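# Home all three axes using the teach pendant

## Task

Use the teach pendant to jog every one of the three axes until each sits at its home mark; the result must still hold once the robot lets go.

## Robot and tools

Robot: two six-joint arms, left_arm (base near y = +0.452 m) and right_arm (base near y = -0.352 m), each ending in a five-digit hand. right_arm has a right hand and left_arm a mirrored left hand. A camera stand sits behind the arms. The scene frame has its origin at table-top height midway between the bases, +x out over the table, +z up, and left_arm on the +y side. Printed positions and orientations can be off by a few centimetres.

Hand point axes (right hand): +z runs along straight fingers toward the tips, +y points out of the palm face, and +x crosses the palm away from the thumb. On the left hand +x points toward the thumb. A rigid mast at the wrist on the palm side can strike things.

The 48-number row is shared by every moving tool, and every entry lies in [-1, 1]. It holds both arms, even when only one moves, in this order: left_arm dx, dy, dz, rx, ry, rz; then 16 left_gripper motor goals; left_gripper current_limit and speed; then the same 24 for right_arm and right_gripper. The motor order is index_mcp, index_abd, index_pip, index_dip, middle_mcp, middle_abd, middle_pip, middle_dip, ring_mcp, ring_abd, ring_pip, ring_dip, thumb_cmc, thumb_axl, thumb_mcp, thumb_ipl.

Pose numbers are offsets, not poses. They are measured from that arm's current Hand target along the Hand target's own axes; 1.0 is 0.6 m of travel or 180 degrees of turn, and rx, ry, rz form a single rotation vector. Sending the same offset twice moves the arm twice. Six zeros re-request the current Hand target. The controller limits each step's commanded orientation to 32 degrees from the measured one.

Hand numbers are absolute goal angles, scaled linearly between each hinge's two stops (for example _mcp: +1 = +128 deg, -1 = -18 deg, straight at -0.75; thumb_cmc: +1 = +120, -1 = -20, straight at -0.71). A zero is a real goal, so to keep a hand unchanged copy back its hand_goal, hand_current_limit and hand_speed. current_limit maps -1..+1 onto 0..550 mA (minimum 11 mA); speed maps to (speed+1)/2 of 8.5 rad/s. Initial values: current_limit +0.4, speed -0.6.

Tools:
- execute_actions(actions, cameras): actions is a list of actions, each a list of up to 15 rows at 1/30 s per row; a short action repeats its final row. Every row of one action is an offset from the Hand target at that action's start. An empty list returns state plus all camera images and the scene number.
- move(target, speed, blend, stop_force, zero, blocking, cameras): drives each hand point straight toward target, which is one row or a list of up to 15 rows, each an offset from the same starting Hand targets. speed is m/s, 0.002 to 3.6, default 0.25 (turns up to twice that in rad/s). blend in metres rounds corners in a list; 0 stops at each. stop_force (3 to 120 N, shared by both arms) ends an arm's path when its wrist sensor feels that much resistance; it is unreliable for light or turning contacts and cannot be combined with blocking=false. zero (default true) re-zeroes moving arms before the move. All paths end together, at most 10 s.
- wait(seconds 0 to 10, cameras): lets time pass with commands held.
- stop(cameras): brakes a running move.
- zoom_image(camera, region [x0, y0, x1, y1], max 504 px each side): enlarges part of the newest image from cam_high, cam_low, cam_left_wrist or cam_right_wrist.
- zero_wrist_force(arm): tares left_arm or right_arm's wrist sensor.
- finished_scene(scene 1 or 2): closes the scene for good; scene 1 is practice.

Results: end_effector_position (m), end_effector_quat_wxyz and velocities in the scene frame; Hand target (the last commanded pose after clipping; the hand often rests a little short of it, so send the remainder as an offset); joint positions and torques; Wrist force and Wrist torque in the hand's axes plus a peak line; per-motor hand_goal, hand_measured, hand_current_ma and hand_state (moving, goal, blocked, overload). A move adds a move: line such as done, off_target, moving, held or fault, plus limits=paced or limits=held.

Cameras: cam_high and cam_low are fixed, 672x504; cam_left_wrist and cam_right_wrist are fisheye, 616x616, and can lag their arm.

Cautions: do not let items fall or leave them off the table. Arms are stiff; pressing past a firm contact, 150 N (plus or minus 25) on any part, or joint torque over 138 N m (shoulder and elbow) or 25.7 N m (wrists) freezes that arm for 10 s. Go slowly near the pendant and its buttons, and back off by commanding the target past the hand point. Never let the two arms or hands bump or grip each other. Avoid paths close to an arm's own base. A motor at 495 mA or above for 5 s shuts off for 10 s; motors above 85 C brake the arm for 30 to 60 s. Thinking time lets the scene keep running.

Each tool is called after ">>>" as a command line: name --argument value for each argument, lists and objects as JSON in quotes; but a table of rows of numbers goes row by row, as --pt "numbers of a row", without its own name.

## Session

>>> execute_actions --actions '[]'

>>> zoom_image --camera "cam_high" --region '[160, 80, 510, 300]'

Scene clock: 0.00 s.
left_arm: end_effector_position=(+0.5539, -0.2269, +0.2593) hand_goal=(-0.754, +0.000, -0.576, -0.696, -0.754, +0.000, -0.576, -0.696, -0.754, +0.000, -0.576, -0.696, -0.714, -0.678, -0.226, -0.168) hand_measured=(-0.754, +0.000, -0.576, -0.696, -0.754, +0.000, -0.576, -0.696, -0.754, +0.000, -0.576, -0.696, -0.714, -0.678, -0.226, -0.168) hand_current_ma=(+0, +0, +0, +0, +0, +0, +0, +0, +0, +0, +0, +0, +0, +0, +0, +0) hand_state=(goal, goal, goal, goal, goal, goal, goal, goal, goal, goal, goal, goal, goal, goal, goal, goal) hand_current_limit=0.40 hand_speed=-0.60 end_effector_quat_wxyz=(+0.002, +0.996, -0.089, +0.003) | right_arm: end_effector_position=(+0.2826, -0.3417, +0.2425) hand_goal=(-0.754, +0.000, -0.576, -0.696, -0.754, +0.000, -0.576, -0.696, -0.754, +0.000, -0.576, -0.696, -0.714, -0.678, -0.226, -0.168) hand_measured=(-0.754, +0.000, -0.576, -0.696, -0.754, +0.000, -0.576, -0.696, -0.754, +0.000, -0.576, -0.696, -0.714, -0.678, -0.226, -0.168) hand_current_ma=(+0, +0, +0, +0, +0, +0, +0, +0, +0, +0, +0, +0, +0, +0, +0, +0) hand_state=(goal, goal, goal, goal, goal, goal, goal, goal, goal, goal, goal, goal, goal, goal, goal, goal) hand_current_limit=0.40 hand_speed=-0.60 end_effector_quat_wxyz=(+0.183, -0.353, +0.678, +0.618)
Joint positions: left_arm=[2.498 -2.388 -0.666 -1.652 1.571 1.1] | right_arm=[-0.852 -1.368 2.147 -0.97 -1.097 2.461]
Joint velocities: within noise
Joint torques (N m): no reading
Motor temperatures (°C): left_arm=[28 29 24 34 36 35] | right_arm=[31 28 29 39 31 39]
Wrist force (N): no reading
Wrist torque (N m): no reading
Wrist force, peak (N): no reading
Hand target: left_arm +0.5539, -0.2269, +0.2593; +0.002, +0.996, -0.089, +0.003 | right_arm +0.2826, -0.3417, +0.2425; +0.183, -0.353, +0.678, +0.618
camera_calibration:
cam_left_wrist: T_world_to_cam=[[-0.62132, 0.782485, -0.0409639, 0.504254], [0.497346, 0.434229, 0.751061, -0.429783], [0.605481, 0.446276, -0.658961, 0.062415], [0, 0, 0, 1]] pos_world=[0.489263, -0.235802, 0.384578]
cam_right_wrist: T_world_to_cam=[[0.0816707, 0.233465, 0.968929, -0.138248], [0.780215, -0.619899, 0.0836017, -0.502318], [0.620156, 0.749146, -0.232781, 0.258497], [0, 0, 0, 1]] pos_world=[0.242899, -0.472762, 0.23612]

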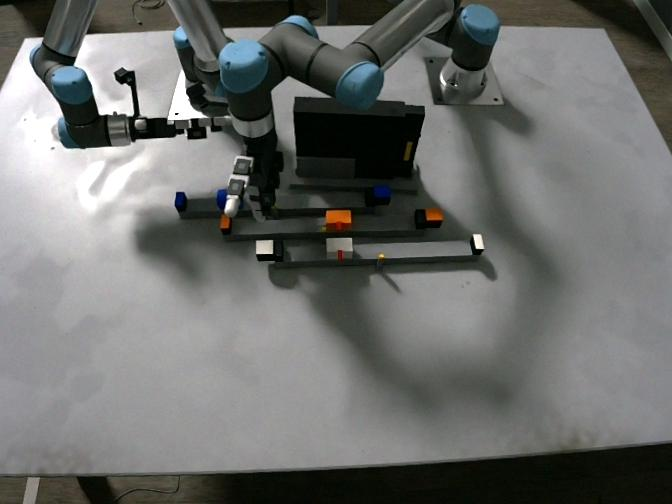

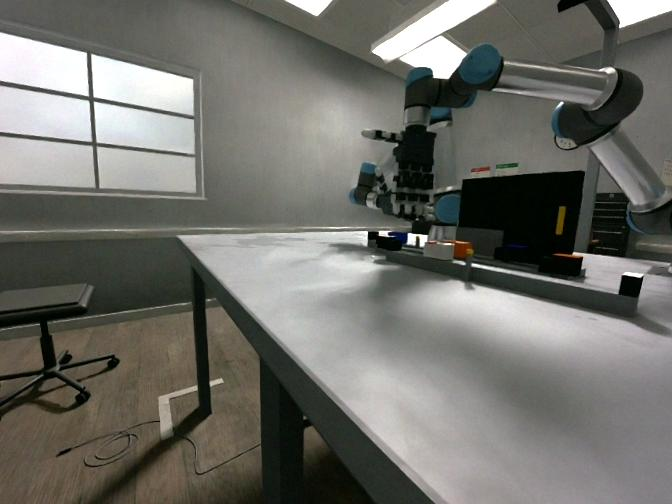

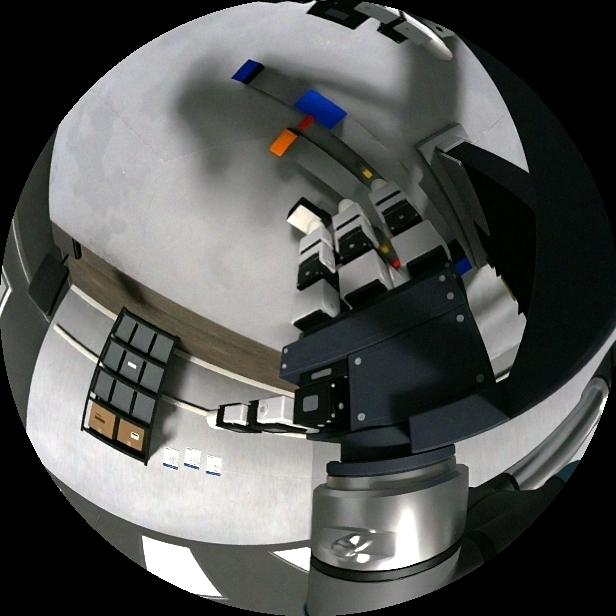

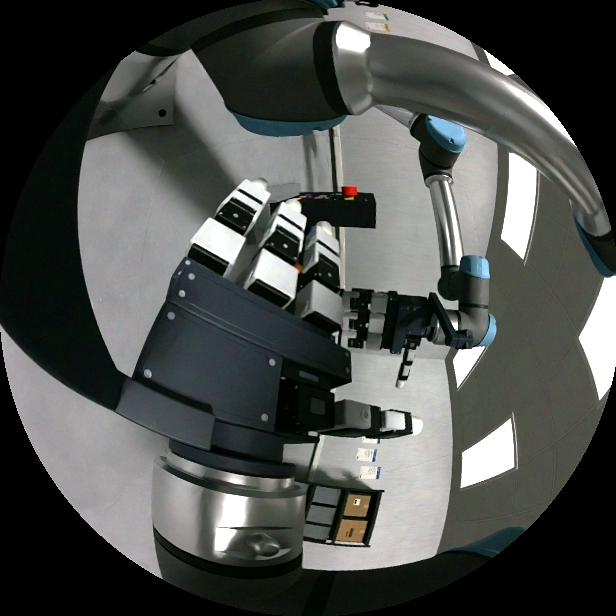

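Scaled by 1.440.

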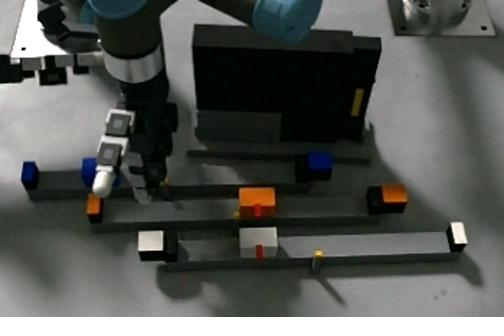

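>>> move --pt "-0.123 -0.599 -0.021 0 0 0 0.068 0 -0.577 -0.696 0.479 0 0.737 -0.406 0.479 0 0.737 -0.406 -0.714 -0.678 -0.226 -0.168 0.4 -0.6 -0.224 0.09 0.3245 0 0 0 0.479 0 0.737 -0.406 0.479 0 0.737 -0.406 0.479 0 0.737 -0.406 -0.714 -0.678 -0.226 -0.168 0.4 -0.6" --pt "-0.222 -0.719 0.153 -0.139 -0.118 0.432 0.068 0 -0.577 -0.696 0.479 0 0.737 -0.406 0.479 0 0.737 -0.406 -0.714 -0.678 -0.226 -0.168 0.4 -0.6 -0.224 0.09 0.3245 0 0 0 0.479 0 0.737 -0.406 0.479 0 0.737 -0.406 0.479 0 0.737 -0.406 -0.714 -0.678 -0.226 -0.168 0.4 -0.6" --speed 0.3 --blend '[0.05, 0]' --cameras '["cam_high", "cam_left_wrist"]'

>>> zoom_image --camera "cam_left_wrist" --region '[110, 90, 310, 290]'

>>> zoom_image --camera "cam_high" --region '[160, 150, 510, 300]'

Scene clock: 146.97 s.
left_arm: end_effector_position=(+0.4998, +0.2208, +0.1654) hand_goal=(+0.068, +0.000, -0.578, -0.696, +0.478, +0.000, +0.736, -0.406, +0.478, +0.000, +0.736, -0.406, -0.714, -0.678, -0.226, -0.168) hand_measured=(+0.050, +0.000, -0.578, -0.696, +0.464, +0.000, +0.734, -0.408, +0.460, +0.000, +0.734, -0.408, -0.716, -0.678, -0.224, -0.168) hand_current_ma=(-67, +0, +0, +0, -52, +0, -4, -6, -62, +0, -4, -7, -5, +2, +7, +1) hand_state=(goal, goal, goal, goal, goal, goal, goal, goal, goal, goal, goal, goal, goal, goal, goal, goal) hand_current_limit=0.40 hand_speed=-0.60 end_effector_quat_wxyz=(+0.183, +0.683, -0.683, -0.183) | right_arm: end_effector_position=(+0.2996, -0.1202, +0.3400) hand_goal=(+0.478, +0.000, +0.736, -0.406, +0.478, +0.000, +0.736, -0.406, +0.478, +0.000, +0.736, -0.406, -0.714, -0.678, -0.226, -0.168) hand_measured=(+0.476, +0.000, +0.734, -0.408, +0.476, +0.000, +0.736, -0.408, +0.476, +0.000, +0.736, -0.408, -0.718, -0.678, -0.226, -0.168) hand_current_ma=(-6, +0, -2, -5, -6, +0, -2, -4, -6, +0, -1, -4, -10, +1, +0, +1) hand_state=(goal, goal, goal, goal, goal, goal, goal, goal, goal, goal, goal, goal, goal, goal, goal, goal) hand_current_limit=0.40 hand_speed=-0.60 end_effector_quat_wxyz=(+0.183, -0.353, +0.678, +0.618)
Joint positions: left_arm=[3.042 -2.229 -1.242 -1.761 1.518 3.05] | right_arm=[-0.319 -1.665 2.164 -0.812 -0.58 2.638]
Joint torques (N m): left_arm=[6.02 48.29 8.29 3.08 -1.05 1.57] | right_arm=[-12.25 -5.79 -7.86 2.11 2.07 1.34]
Wrist force (N): left_arm=[0.7 -0.4 0.4] | right_arm=[-0.3 0.1 0.0]
Wrist torque (N m): left_arm=[-0.02 -0.05 0.10] | right_arm=[-0.05 -0.10 -0.10]
Wrist force, peak (N): left_arm=[0.3 2.8 0.2] | right_arm=[0.9 -0.3 -1.3]
Hand target: left_arm +0.4998, +0.2209, +0.1654; +0.183, +0.683, -0.683, -0.183 | right_arm +0.2996, -0.1202, +0.3400; +0.183, -0.353, +0.678, +0.618
Off the commanded pose: left_arm 0.000 m, 0 deg | right_arm 0.000 m, 0 deg.
move: done
camera_calibration:
cam_left_wrist: T_world_to_cam=[[0.555006, 0.750336, -0.359116, -0.411821], [0.819065, -0.417545, 0.393432, -0.440315], [0.145259, -0.512497, -0.846314, 0.306294], [0, 0, 0, 1]] pos_world=[0.544718, 0.282127, 0.284563]
Images, in order (width x height): cam_high 672x504, cam_left_wrist 616x616.

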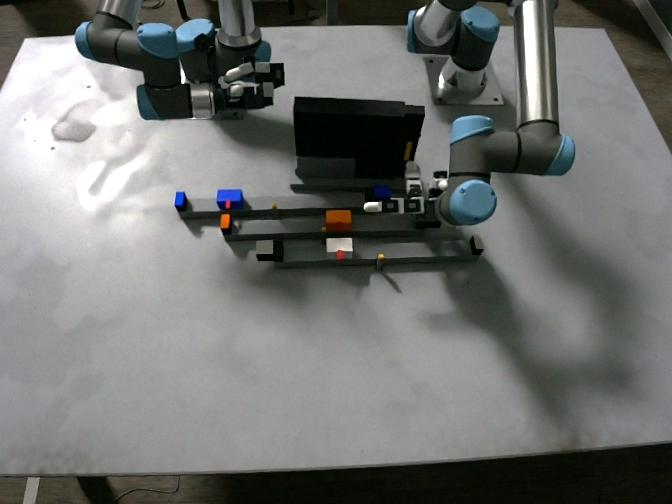

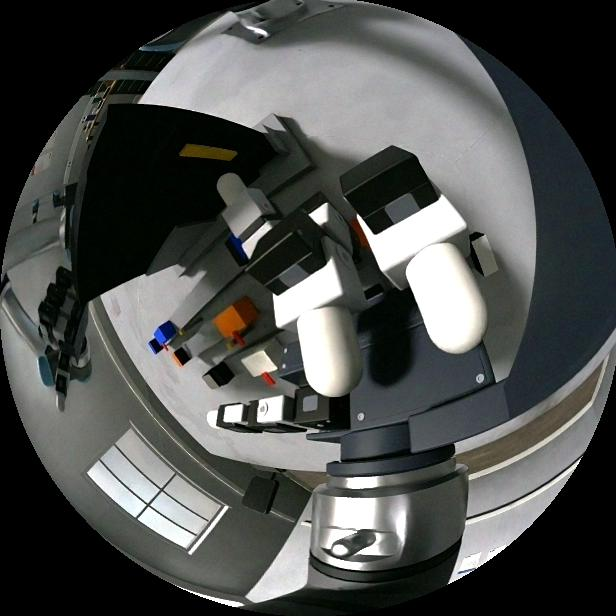

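Scaled by 2.520 from the camera's 616x616 image, which has a finer 880x880 frame.

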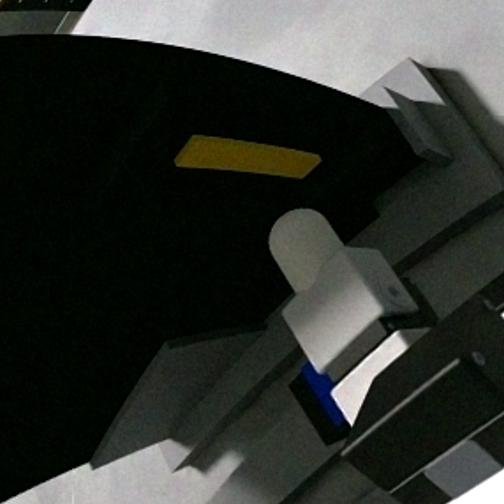

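Scaled by 1.440.

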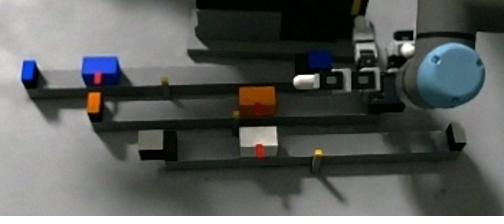

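>>> move --pt "0 0 0 0 0 0 0.068 0 -0.577 -0.696 0.479 0 0.737 -0.406 0.479 0 0.737 -0.406 -0.714 -0.678 -0.226 -0.168 0.4 -0.6 0.1258 0.0308 0.309 0.398 -0.396 0.51 0.479 0 0.737 -0.406 0.479 0 0.737 -0.406 0.479 0 0.737 -0.406 -0.714 -0.678 -0.226 -0.168 0.4 -0.6" --speed 0.3 --cameras '["cam_right_wrist", "cam_high"]'

>>> zoom_image --camera "cam_right_wrist" --region '[320, 60, 500, 240]'

>>> move --pt "0 0.065 0.0375 0 0 0 0.068 0 -0.577 -0.696 0.479 0 0.737 -0.406 0.479 0 0.737 -0.406 -0.714 -0.678 -0.226 -0.168 0.4 -0.6 0 0 0 0 0 0 0.479 0 0.737 -0.406 0.479 0 0.737 -0.406 0.479 0 0.737 -0.406 -0.714 -0.678 -0.226 -0.168 0.4 -0.6" --speed 0.012 --stop_force 3 --cameras '["cam_left_wrist"]'

>>> zoom_image --camera "cam_left_wrist" --region '[160, 130, 280, 250]'

Scene clock: 166.10 s.
left_arm: end_effector_position=(+0.4998, +0.2209, +0.1654) hand_goal=(+0.068, +0.000, -0.578, -0.696, +0.478, +0.000, +0.736, -0.406, +0.478, +0.000, +0.736, -0.406, -0.714, -0.678, -0.226, -0.168) hand_measured=(+0.050, +0.000, -0.578, -0.696, +0.464, +0.000, +0.734, -0.408, +0.460, +0.000, +0.734, -0.408, -0.716, -0.678, -0.224, -0.168) hand_current_ma=(-67, +0, +0, +0, -52, +0, -4, -6, -62, +0, -4, -7, -5, +2, +7, +1) hand_state=(goal, goal, goal, goal, goal, goal, goal, goal, goal, goal, goal, goal, goal, goal, goal, goal) hand_current_limit=0.40 hand_speed=-0.60 end_effector_quat_wxyz=(+0.183, +0.683, -0.683, -0.183) | right_arm: end_effector_position=(+0.2470, -0.0393, +0.3034) hand_goal=(+0.478, +0.000, +0.736, -0.406, +0.478, +0.000, +0.736, -0.406, +0.478, +0.000, +0.736, -0.406, -0.714, -0.678, -0.226, -0.168) hand_measured=(+0.476, +0.000, +0.736, -0.408, +0.476, +0.000, +0.736, -0.408, +0.476, +0.000, +0.736, -0.408, -0.722, -0.678, -0.226, -0.168) hand_current_ma=(-5, +0, +0, -4, -5, +0, +0, -4, -5, +0, +0, -4, -20, +1, +2, +1) hand_state=(goal, goal, goal, goal, goal, goal, goal, goal, goal, goal, goal, goal, goal, goal, goal, goal) hand_current_limit=0.40 hand_speed=-0.60 end_effector_quat_wxyz=(+0.219, +0.211, +0.824, +0.479)
Joint positions: left_arm=[3.042 -2.229 -1.243 -1.761 1.518 3.05] | right_arm=[-0.729 -3.384 2.57 -0.57 -0.471 4.324]
Joint torques (N m): left_arm=[5.84 45.56 7.91 3.14 0.46 1.09] | right_arm=[0.13 22.07 -17.11 -2.08 1.73 0.47]
Wrist force (N): left_arm=[0.8 -0.5 0.6] | right_arm=[-0.5 0.2 0.0]
Wrist torque (N m): left_arm=[-0.05 -0.06 0.11] | right_arm=[-0.10 -0.02 -0.05]
Wrist force, peak (N): left_arm=[1.3 -0.3 0.6] | right_arm=[3.0 -0.3 0.7]
Hand target: left_arm +0.4998, +0.2209, +0.1654; +0.183, +0.683, -0.683, -0.183 | right_arm +0.2470, -0.0393, +0.3034; +0.219, +0.211, +0.824, +0.479 (not the last commanded pose)
Off the commanded pose: left_arm 0.000 m, 0 deg | right_arm 0.098 m, 67 deg.
FORCE FAULT: contact force on the right arm reached its limit, and that arm stopped. The contact can be on any part of that arm, not only on its tool. That arm's remaining commands of this call were not run. That arm is still stopped at the end of this call. That arm stays stopped for about 10 more seconds. Until then a move that you send moves the other arm only, and its call returns only when the move has ended. Once the stop has ended, the next robot result says so. If the stop ends while you think or write, that arm runs what you send next, counted from a new Hand target: where the arm stands when the stop ends. While its stop runs, that arm, its gripper or tool too, takes no new command. Until it ends, the stop uses up actions while you think or wait. An arm that is not stopped still takes commands.
shoulder posture changed (right arm): the wrist came as close to joint 1's axis as it can, and the arm is now in the other of its two shoulder postures.
move: fault (right_arm)
camera_calibration:
cam_right_wrist: T_world_to_cam=[[0.746756, -0.117275, 0.654677, -0.347736], [-0.141232, -0.989844, -0.0162186, -0.0488441], [0.64993, -0.0803501, -0.755735, 0.186893], [0, 0, 0, 1]] pos_world=[0.131308, -0.0741119, 0.368104]
Images, in order (width x height): cam_high 672x504, cam_right_wrist 616x616.

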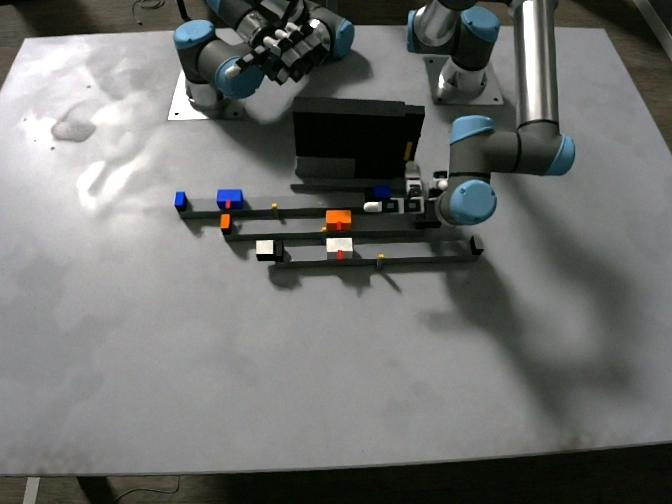

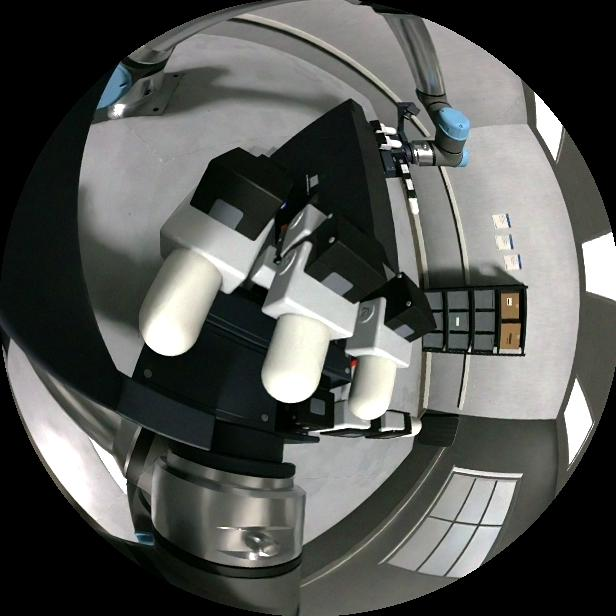

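Scaled by 2.800 from the camera's 616x616 image, which has a finer 880x880 frame.

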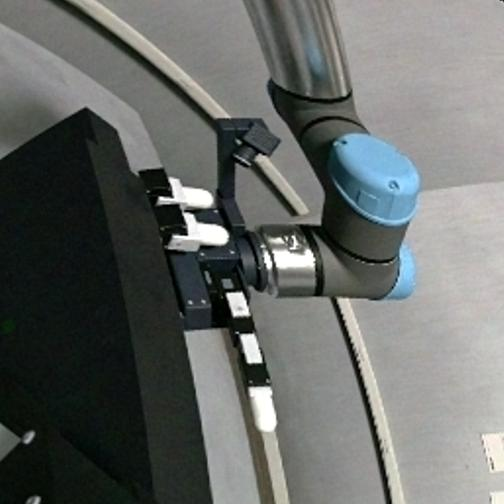

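not run: an earlier result of this reply reported a stop or a fault. Calls in your next reply go to the robot.

This scene's latest camera images include none from cam_left_wrist. They are from: cam_high, cam_right_wrist. cam_left_wrist's image comes with the result of a call that names it in "cameras".

>>> move --pt "0 0 0 0 0 0 0.068 0 -0.577 -0.696 0.479 0 0.737 -0.406 0.479 0 0.737 -0.406 -0.714 -0.678 -0.226 -0.168 0.4 -0.6 -0.0397 0.2205 -0.1118 0 0 0 0.479 0 0.737 -0.406 0.479 0 0.737 -0.406 0.479 0 0.737 -0.406 -0.714 -0.678 -0.226 -0.168 0.4 -0.6" --speed 0.2 --cameras '["cam_high"]'

Scene clock: 248.40 s.
left_arm: end_effector_position=(+0.4998, +0.2209, +0.1654) hand_goal=(+0.068, +0.000, -0.578, -0.696, +0.478, +0.000, +0.736, -0.406, +0.478, +0.000, +0.736, -0.406, -0.714, -0.678, -0.226, -0.168) hand_measured=(+0.050, +0.000, -0.578, -0.696, +0.464, +0.000, +0.734, -0.408, +0.460, +0.000, +0.734, -0.408, -0.716, -0.678, -0.224, -0.168) hand_current_ma=(-67, +0, +0, +0, -52, +0, -4, -6, -62, +0, -4, -7, -5, +2, +7, +1) hand_state=(goal, goal, goal, goal, goal, goal, goal, goal, goal, goal, goal, goal, goal, goal, goal, goal) hand_current_limit=0.40 hand_speed=-0.60 end_effector_quat_wxyz=(+0.183, +0.683, -0.683, -0.183) | right_arm: end_effector_position=(+0.2469, -0.0392, +0.4537) hand_goal=(+0.478, +0.000, +0.736, -0.406, +0.478, +0.000, +0.736, -0.406, +0.478, +0.000, +0.736, -0.406, -0.714, -0.678, -0.226, -0.168) hand_measured=(+0.476, +0.000, +0.736, -0.408, +0.476, +0.000, +0.736, -0.408, +0.476, +0.000, +0.736, -0.408, -0.722, -0.678, -0.226, -0.168) hand_current_ma=(-5, +0, +0, -4, -5, +0, +0, -4, -5, +0, +0, -4, -20, +1, +2, +1) hand_state=(goal, goal, goal, goal, goal, goal, goal, goal, goal, goal, goal, goal, goal, goal, goal, goal) hand_current_limit=0.40 hand_speed=-0.60 end_effector_quat_wxyz=(+0.219, +0.211, +0.824, +0.479) end_effector_velocity=(+0.000, +0.000, -0.001) end_effector_angular_velocity=(+0.001, +0.004, +0.001)
Joint positions: left_arm=[3.042 -2.229 -1.243 -1.761 1.518 3.05] | right_arm=[-0.727 -3.008 2.225 -0.604 -0.47 4.328]
Joint velocities: left_arm=[within noise] | right_arm=[-0.001 0.001 0 0.006 -0.002 -0.004]
Joint torques (N m): left_arm=[6.08 54.65 8.44 2.44 -0.48 -0.94] | right_arm=[-9.94 21.1 -17.21 0.2 2.19 -1.28]
Wrist force (N): left_arm=[0.8 -0.4 0.6] | right_arm=[-0.3 0.0 0.0]
Wrist torque (N m): left_arm=[-0.03 -0.06 0.09] | right_arm=[-0.11 -0.04 -0.08]
Wrist force, peak (N): left_arm=[1.2 -0.5 0.6] | right_arm=[-0.7 2.3 -0.9]
Hand target: left_arm +0.4998, +0.2209, +0.1654; +0.183, +0.683, -0.683, -0.183 | right_arm +0.2468, -0.0393, +0.4537; +0.219, +0.211, +0.824, +0.479
Off the commanded pose: left_arm 0.000 m, 0 deg | right_arm 0.000 m, 0 deg.
FORCE FAULT, CONTINUED: the right arm's stop, for the force fault that an earlier result reported, is over. The rest of the stop counts as 19 of the actions that you can send in this scene. The stop ended before this call began, so that arm ran this call's commands, counted from a new Hand target: where the arm stood when the stop ended. During its stop the right arm's controller moved it back a little.
move: done
Images, in order (width x height): cam_high 672x504.

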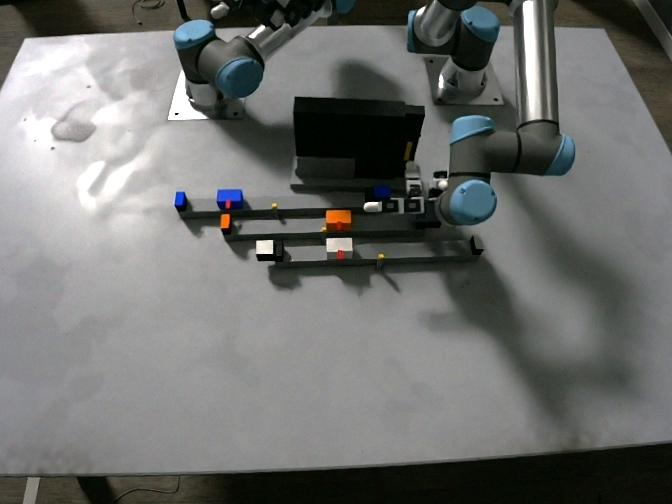

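>>> move --pt "0 0 0 0 0 0 0.068 0 -0.577 -0.696 0.479 0 0.737 -0.406 0.479 0 0.737 -0.406 -0.714 -0.678 -0.226 -0.168 0.4 -0.6 -0.561 -0.12 -0.024 0 0 0 0.479 0 0.737 -0.406 0.479 0 0.737 -0.406 0.479 0 0.737 -0.406 -0.714 -0.678 -0.226 -0.168 0.4 -0.6" --speed 0.18 --cameras '["cam_high"]'

Scene clock: 285.60 s.
left_arm: end_effector_position=(+0.4998, +0.2209, +0.1654) hand_goal=(+0.068, +0.000, -0.578, -0.696, +0.478, +0.000, +0.736, -0.406, +0.478, +0.000, +0.736, -0.406, -0.714, -0.678, -0.226, -0.168) hand_measured=(+0.050, +0.000, -0.578, -0.696, +0.464, +0.000, +0.734, -0.408, +0.460, +0.000, +0.734, -0.408, -0.716, -0.678, -0.224, -0.168) hand_current_ma=(-67, +0, +0, +0, -52, +0, -4, -6, -62, +0, -4, -7, -5, +2, +7, +1) hand_state=(goal, goal, goal, goal, goal, goal, goal, goal, goal, goal, goal, goal, goal, goal, goal, goal) hand_current_limit=0.40 hand_speed=-0.60 end_effector_quat_wxyz=(+0.183, +0.683, -0.683, -0.183) | right_arm: end_effector_position=(+0.5031, -0.2693, +0.4503) hand_goal=(+0.478, +0.000, +0.736, -0.406, +0.478, +0.000, +0.736, -0.406, +0.478, +0.000, +0.736, -0.406, -0.714, -0.678, -0.226, -0.168) hand_measured=(+0.476, +0.000, +0.736, -0.408, +0.476, +0.000, +0.736, -0.408, +0.476, +0.000, +0.736, -0.408, -0.722, -0.678, -0.226, -0.168) hand_current_ma=(-5, +0, +0, -4, -5, +0, +0, -4, -5, +0, +0, -4, -20, +1, +2, +1) hand_state=(goal, goal, goal, goal, goal, goal, goal, goal, goal, goal, goal, goal, goal, goal, goal, goal) hand_current_limit=0.40 hand_speed=-0.60 end_effector_quat_wxyz=(+0.219, +0.211, +0.824, +0.479)
Joint positions: left_arm=[3.042 -2.229 -1.243 -1.761 1.518 3.05] | right_arm=[-0.681 -2.011 2.174 -1.642 -0.464 4.43]
Joint torques (N m): left_arm=[5.24 53.98 9.17 2.19 -0.8 -1.03] | right_arm=[-10.47 0.87 -25.19 -0.52 3.4 -1.33]
Wrist force (N): left_arm=[0.8 -0.3 0.6] | right_arm=[-0.3 -0.3 0.0]
Wrist torque (N m): left_arm=[-0.02 -0.06 0.10] | right_arm=[-0.15 -0.05 -0.07]
Wrist force, peak (N): left_arm=[1.0 -0.2 1.0] | right_arm=[-2.1 -0.8 -0.1]
Hand target: left_arm +0.4998, +0.2209, +0.1654; +0.183, +0.683, -0.683, -0.183 | right_arm +0.5032, -0.2695, +0.4503; +0.219, +0.211, +0.824, +0.479
Off the commanded pose: left_arm 0.000 m, 0 deg | right_arm 0.000 m, 0 deg.
shoulder posture changed (right arm): the wrist came as close to joint 1's axis as it can, and the arm is now in the other of its two shoulder postures.
move: done
Images, in order (width x height): cam_high 672x504.

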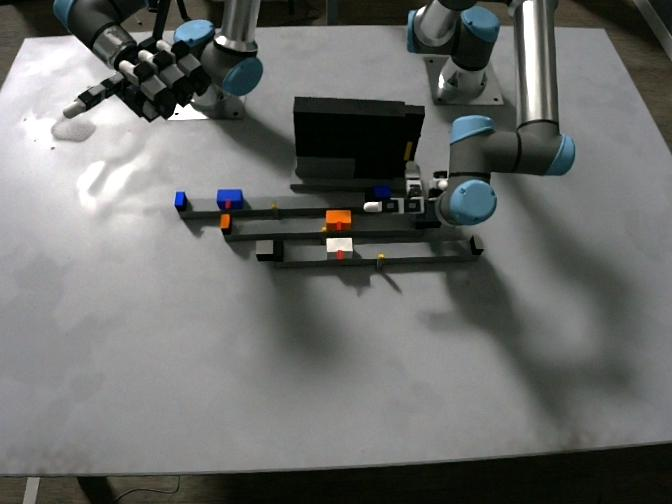

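>>> move --pt "0 0 0 0 0 0 0.068 0 -0.577 -0.696 0.479 0 0.737 -0.406 0.479 0 0.737 -0.406 -0.714 -0.678 -0.226 -0.168 0.4 -0.6 0.2055 0.0935 0.188 0.0968 -0.0977 0.125 0.479 0 0.737 -0.406 0.479 0 0.737 -0.406 0.479 0 0.737 -0.406 -0.714 -0.678 -0.226 -0.168 0.4 -0.6" --pt "0 0 0 0 0 0 0.068 0 -0.577 -0.696 0.479 0 0.737 -0.406 0.479 0 0.737 -0.406 -0.714 -0.678 -0.226 -0.168 0.4 -0.6 0.738 -0.0525 0.1975 0.1935 -0.1954 0.25 0.479 0 0.737 -0.406 0.479 0 0.737 -0.406 0.479 0 0.737 -0.406 -0.714 -0.678 -0.226 -0.168 0.4 -0.6" --speed 0.2 --blend '[0.05, 0]' --cameras '["cam_high", "cam_right_wrist"]'

>>> zoom_image --camera "cam_right_wrist" --region '[300, 40, 520, 260]'

>>> move --pt "0 0.065 0.0375 0 0 0 0.068 0 -0.577 -0.696 0.479 0 0.737 -0.406 0.479 0 0.737 -0.406 -0.714 -0.678 -0.226 -0.168 0.4 -0.6 0 0 0 0 0 0 0.479 0 0.737 -0.406 0.479 0 0.737 -0.406 0.479 0 0.737 -0.406 -0.714 -0.678 -0.226 -0.168 0.4 -0.6" --speed 0.012 --stop_force 3 --cameras '["cam_left_wrist"]'

>>> zoom_image --camera "cam_left_wrist" --region '[160, 130, 280, 250]'

Scene clock: 321.33 s.
left_arm: end_effector_position=(+0.4998, +0.2209, +0.1654) hand_goal=(+0.068, +0.000, -0.578, -0.696, +0.478, +0.000, +0.736, -0.406, +0.478, +0.000, +0.736, -0.406, -0.714, -0.678, -0.226, -0.168) hand_measured=(+0.050, +0.000, -0.578, -0.696, +0.464, +0.000, +0.734, -0.408, +0.460, +0.000, +0.734, -0.408, -0.716, -0.678, -0.224, -0.168) hand_current_ma=(-67, +0, +0, +0, -52, +0, -4, -6, -62, +0, -4, -7, -5, +2, +7, +1) hand_state=(goal, goal, goal, goal, goal, goal, goal, goal, goal, goal, goal, goal, goal, goal, goal, goal) hand_current_limit=0.40 hand_speed=-0.60 end_effector_quat_wxyz=(+0.183, +0.683, -0.683, -0.183) | right_arm: end_effector_position=(+0.2054, +0.0448, +0.2992) hand_goal=(+0.478, +0.000, +0.736, -0.406, +0.478, +0.000, +0.736, -0.406, +0.478, +0.000, +0.736, -0.406, -0.714, -0.678, -0.226, -0.168) hand_measured=(+0.474, +0.000, +0.736, -0.408, +0.474, +0.000, +0.736, -0.408, +0.474, +0.000, +0.736, -0.408, -0.722, -0.678, -0.224, -0.168) hand_current_ma=(-7, +0, +0, -4, -8, +0, +0, -4, -7, +0, +0, -4, -20, +1, +4, +1) hand_state=(goal, goal, goal, goal, goal, goal, goal, goal, goal, goal, goal, goal, goal, goal, goal, goal) hand_current_limit=0.40 hand_speed=-0.60 end_effector_quat_wxyz=(+0.053, +0.333, +0.909, +0.244)
Joint positions: left_arm=[3.042 -2.229 -1.243 -1.761 1.518 3.05] | right_arm=[0.895 -2.156 2.423 -2.337 -1.497 6.284]
Joint torques (N m): left_arm=[5.94 54.94 8.31 1.7 -1.35 -1.02] | right_arm=[1.21 -2.88 -23.4 -5.37 -1.55 -1]
Wrist force (N): left_arm=[1.1 -0.5 0.8] | right_arm=[-1.2 0.4 -0.3]
Wrist torque (N m): left_arm=[-0.07 -0.09 0.13] | right_arm=[0.06 0.07 -0.03]
Wrist force, peak (N): left_arm=[1.3 -0.3 0.6] | right_arm=[-1.8 -1.0 -0.6]
Hand target: left_arm +0.4998, +0.2209, +0.1654; +0.183, +0.683, -0.683, -0.183 | right_arm +0.2047, +0.0455, +0.2992; +0.139, +0.565, +0.785, +0.211
Off the commanded pose: left_arm 0.000 m, 0 deg | right_arm 0.001 m, 51 deg; orientation clipped.
joint sent to its limit (right arm) — joint 6 (wrist 3), upper limit. The joint targets are off in orientation, not in position.
move: off_target (right_arm); limits=paced
camera_calibration:
cam_right_wrist: T_world_to_cam=[[0.976407, -0.0599786, 0.207443, -0.219939], [-0.141929, -0.902257, 0.40717, -0.101944], [0.162746, -0.427006, -0.889483, 0.373162], [0, 0, 0, 1]] pos_world=[0.139551, 0.0541706, 0.419055]
Images, in order (width x height): cam_high 672x504, cam_right_wrist 616x616.

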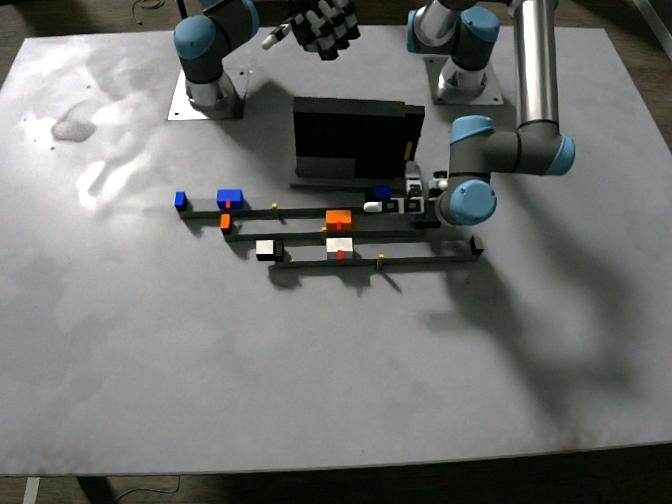

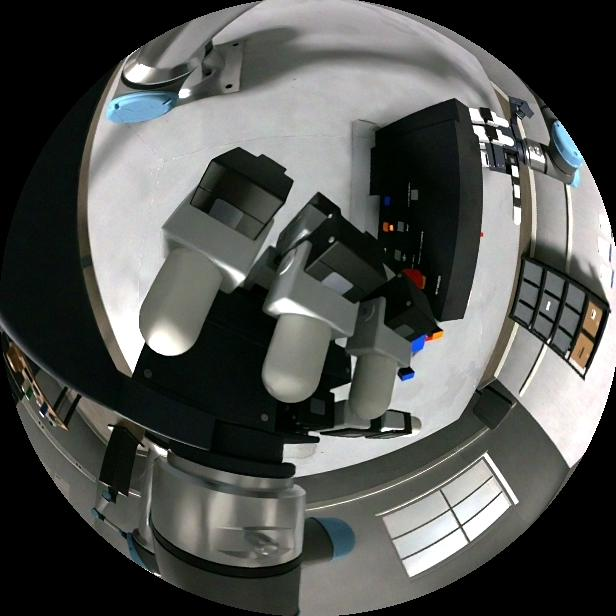

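Scaled by 2.291 from the camera's 616x616 image, which has a finer 880x880 frame.

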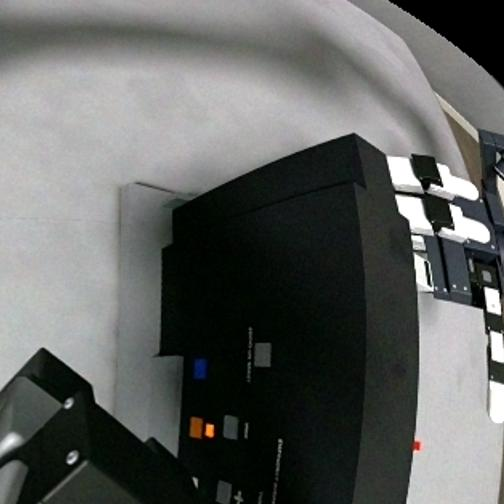

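Scene clock: 325.07 s.
left_arm: end_effector_position=(+0.4645, +0.2209, +0.1654) hand_goal=(+0.068, +0.000, -0.578, -0.696, +0.478, +0.000, +0.736, -0.406, +0.478, +0.000, +0.736, -0.406, -0.714, -0.678, -0.226, -0.168) hand_measured=(+0.050, +0.002, -0.578, -0.696, +0.464, +0.000, +0.734, -0.408, +0.460, +0.000, +0.734, -0.408, -0.716, -0.678, -0.224, -0.168) hand_current_ma=(-67, +4, +0, +0, -52, +0, -4, -6, -61, +0, -4, -7, -6, +2, +7, +1) hand_state=(goal, goal, goal, goal, goal, goal, goal, goal, goal, goal, goal, goal, goal, goal, goal, goal) hand_current_limit=0.40 hand_speed=-0.60 end_effector_quat_wxyz=(+0.183, +0.683, -0.683, -0.183) | right_arm: end_effector_position=(+0.2054, +0.0448, +0.2992) hand_goal=(+0.478, +0.000, +0.736, -0.406, +0.478, +0.000, +0.736, -0.406, +0.478, +0.000, +0.736, -0.406, -0.714, -0.678, -0.226, -0.168) hand_measured=(+0.474, +0.000, +0.736, -0.408, +0.474, +0.000, +0.736, -0.408, +0.474, +0.000, +0.736, -0.408, -0.722, -0.678, -0.224, -0.168) hand_current_ma=(-7, +0, +0, -4, -8, +0, +0, -4, -7, +0, +0, -4, -20, +1, +4, +1) hand_state=(goal, goal, goal, goal, goal, goal, goal, goal, goal, goal, goal, goal, goal, goal, goal, goal) hand_current_limit=0.40 hand_speed=-0.60 end_effector_quat_wxyz=(+0.053, +0.333, +0.909, +0.244)
Joint positions: left_arm=[3.036 -2.151 -1.374 -1.708 1.516 3.045] | right_arm=[0.896 -2.156 2.423 -2.337 -1.497 6.284]
Joint torques (N m): left_arm=[5.86 39.03 21.83 -1.95 0.69 1.42] | right_arm=[12.32 8.03 -13.27 -5.65 -1.7 -0.52]
Wrist force (N): left_arm=[0.5 -2.0 -0.4] | right_arm=[-1.0 0.3 -0.5]
Wrist torque (N m): left_arm=[-0.01 -0.04 0.10] | right_arm=[0.07 0.06 -0.01]
Wrist force, peak (N): left_arm=[0.8 -3.5 -1.0] | right_arm=[-1.5 0.2 -0.9]
Hand target: left_arm +0.4645, +0.2209, +0.1654; +0.183, +0.683, -0.683, -0.183 (not the last commanded pose) | right_arm +0.2054, +0.0448, +0.2992; +0.053, +0.333, +0.909, +0.244 (not the last commanded pose)
Off the commanded pose: left_arm 0.010 m, 0 deg | right_arm 0.001 m, 32 deg.
move: contact (left_arm), off_target (right_arm)
camera_calibration:
cam_left_wrist: T_world_to_cam=[[0.555139, 0.750196, -0.359203, -0.392231], [0.818992, -0.417645, 0.393478, -0.411349], [0.145167, -0.51262, -0.846255, 0.311487], [0, 0, 0, 1]] pos_world=[0.509417, 0.282127, 0.284563]
Images, in order (width x height): cam_left_wrist 616x616.

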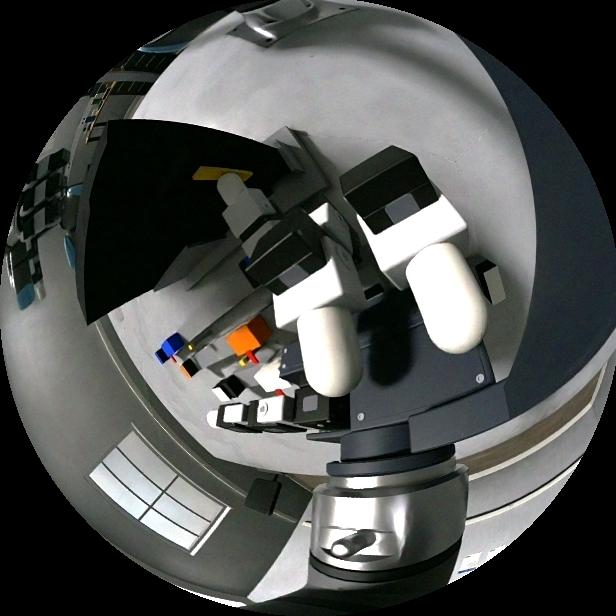

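Scaled by 4.200 from the camera's 616x616 image, which has a finer 880x880 frame.

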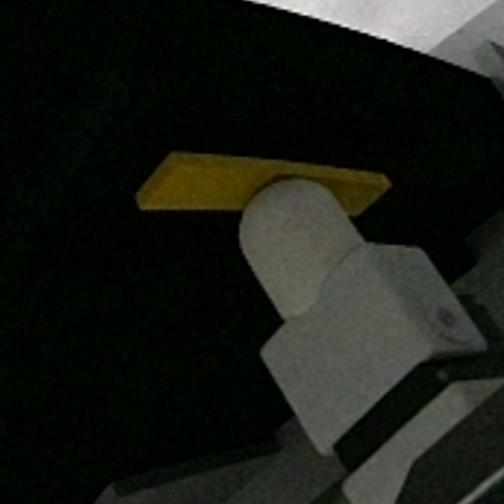

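>>> move --pt "0 0 0 0 0 0 0.068 0 -0.577 -0.696 0.479 0 0.737 -0.406 0.479 0 0.737 -0.406 -0.714 -0.678 -0.226 -0.168 0.4 -0.6 0.139 -0.134 -0.073 0 0 -0.583 0.479 0 0.737 -0.406 0.479 0 0.737 -0.406 0.479 0 0.737 -0.406 -0.714 -0.678 -0.226 -0.168 0.4 -0.6" --pt "0 0 0 0 0 0 0.068 0 -0.577 -0.696 0.479 0 0.737 -0.406 0.479 0 0.737 -0.406 -0.714 -0.678 -0.226 -0.168 0.4 -0.6 -0.064 -0.218 -0.073 0 0 0.833 0.479 0 0.737 -0.406 0.479 0 0.737 -0.406 0.479 0 0.737 -0.406 -0.714 -0.678 -0.226 -0.168 0.4 -0.6" --pt "0 0 0 0 0 0 0.068 0 -0.577 -0.696 0.479 0 0.737 -0.406 0.479 0 0.737 -0.406 -0.714 -0.678 -0.226 -0.168 0.4 -0.6 -0.018 -0.034 0.054 -0.016 -0.155 0.236 0.479 0 0.737 -0.406 0.479 0 0.737 -0.406 0.479 0 0.737 -0.406 -0.714 -0.678 -0.226 -0.168 0.4 -0.6" --speed 0.4 --blend '[0.03, 0.03, 0]' --cameras '["cam_high", "cam_right_wrist"]'

>>> zoom_image --camera "cam_right_wrist" --region '[320, 60, 500, 240]'

Scene clock: 406.43 s.
left_arm: end_effector_position=(+0.4645, +0.2209, +0.1654) hand_goal=(+0.068, +0.000, -0.578, -0.696, +0.478, +0.000, +0.736, -0.406, +0.478, +0.000, +0.736, -0.406, -0.714, -0.678, -0.226, -0.168) hand_measured=(+0.050, +0.002, -0.578, -0.696, +0.464, +0.000, +0.734, -0.408, +0.460, +0.000, +0.734, -0.408, -0.716, -0.678, -0.224, -0.168) hand_current_ma=(-67, +4, +0, +0, -52, +0, -4, -6, -61, +0, -4, -7, -6, +2, +7, +1) hand_state=(goal, goal, goal, goal, goal, goal, goal, goal, goal, goal, goal, goal, goal, goal, goal, goal) hand_current_limit=0.40 hand_speed=-0.60 end_effector_quat_wxyz=(+0.183, +0.683, -0.683, -0.183) | right_arm: end_effector_position=(+0.2103, +0.0378, +0.2602) hand_goal=(+0.478, +0.000, +0.736, -0.406, +0.478, +0.000, +0.736, -0.406, +0.478, +0.000, +0.736, -0.406, -0.714, -0.678, -0.226, -0.168) hand_measured=(+0.474, +0.000, +0.736, -0.408, +0.474, +0.000, +0.736, -0.408, +0.474, +0.000, +0.736, -0.408, -0.716, -0.678, -0.224, -0.168) hand_current_ma=(-10, +0, +0, -4, -11, +0, +0, -4, -10, +0, +0, -4, -4, +1, +4, +1) hand_state=(goal, goal, goal, goal, goal, goal, goal, goal, goal, goal, goal, goal, goal, goal, goal, goal) hand_current_limit=0.40 hand_speed=-0.60 end_effector_quat_wxyz=(+0.183, +0.683, +0.683, +0.183)
Joint positions: left_arm=[3.036 -2.151 -1.374 -1.708 1.516 3.046] | right_arm=[1.299 -1.697 2.189 -2.24 -2.066 1.209]
Joint torques (N m): left_arm=[5.42 37.95 8.4 -1.27 0.81 1.34] | right_arm=[-13.02 -20.2 -32.01 -0.7 -1.2 -1.25]
Wrist force (N): left_arm=[0.5 -1.7 -0.3] | right_arm=[-1.4 0.5 -0.4]
Wrist torque (N m): left_arm=[0.03 -0.02 0.08] | right_arm=[0.16 0.06 -0.08]
Wrist force, peak (N): left_arm=[1.0 -2.1 -0.7] | right_arm=[-2.3 0.4 -1.5]
Hand target: left_arm +0.4645, +0.2209, +0.1654; +0.183, +0.683, -0.683, -0.183 | right_arm +0.2104, +0.0378, +0.2603; +0.183, +0.683, +0.683, +0.183
Off the commanded pose: left_arm 0.000 m, 0 deg | right_arm 0.000 m, 0 deg.
move: done
camera_calibration:
cam_right_wrist: T_world_to_cam=[[0.565788, -0.778328, 0.272193, -0.120432], [-0.79796, -0.433691, 0.418535, 0.0254961], [-0.207709, -0.454001, -0.866452, 0.407603], [0, 0, 0, 1]] pos_world=[0.173147, 0.102374, 0.375279]
Images, in order (width x height): cam_high 672x504, cam_right_wrist 616x616.

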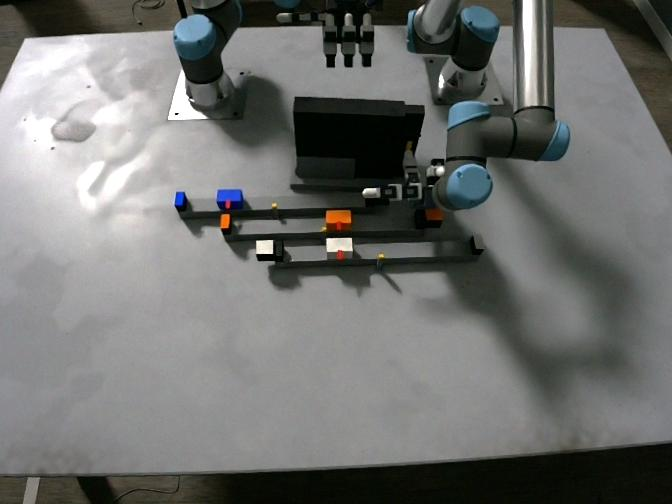

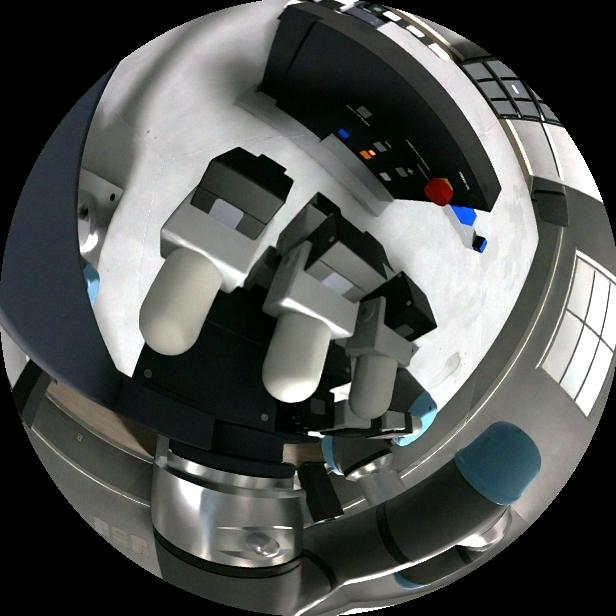

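Scaled by 2.800 from the camera's 616x616 image, which has a finer 880x880 frame.

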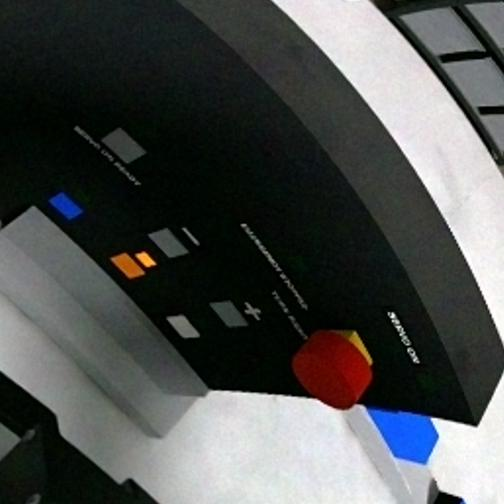

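>>> zoom_image --camera "cam_right_wrist" --region '[340, 85, 480, 225]'

Scaled by 3.600 from the camera's 616x616 image, which has a finer 880x880 frame.

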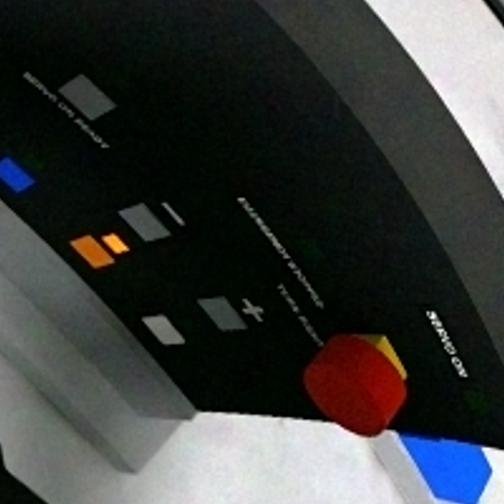

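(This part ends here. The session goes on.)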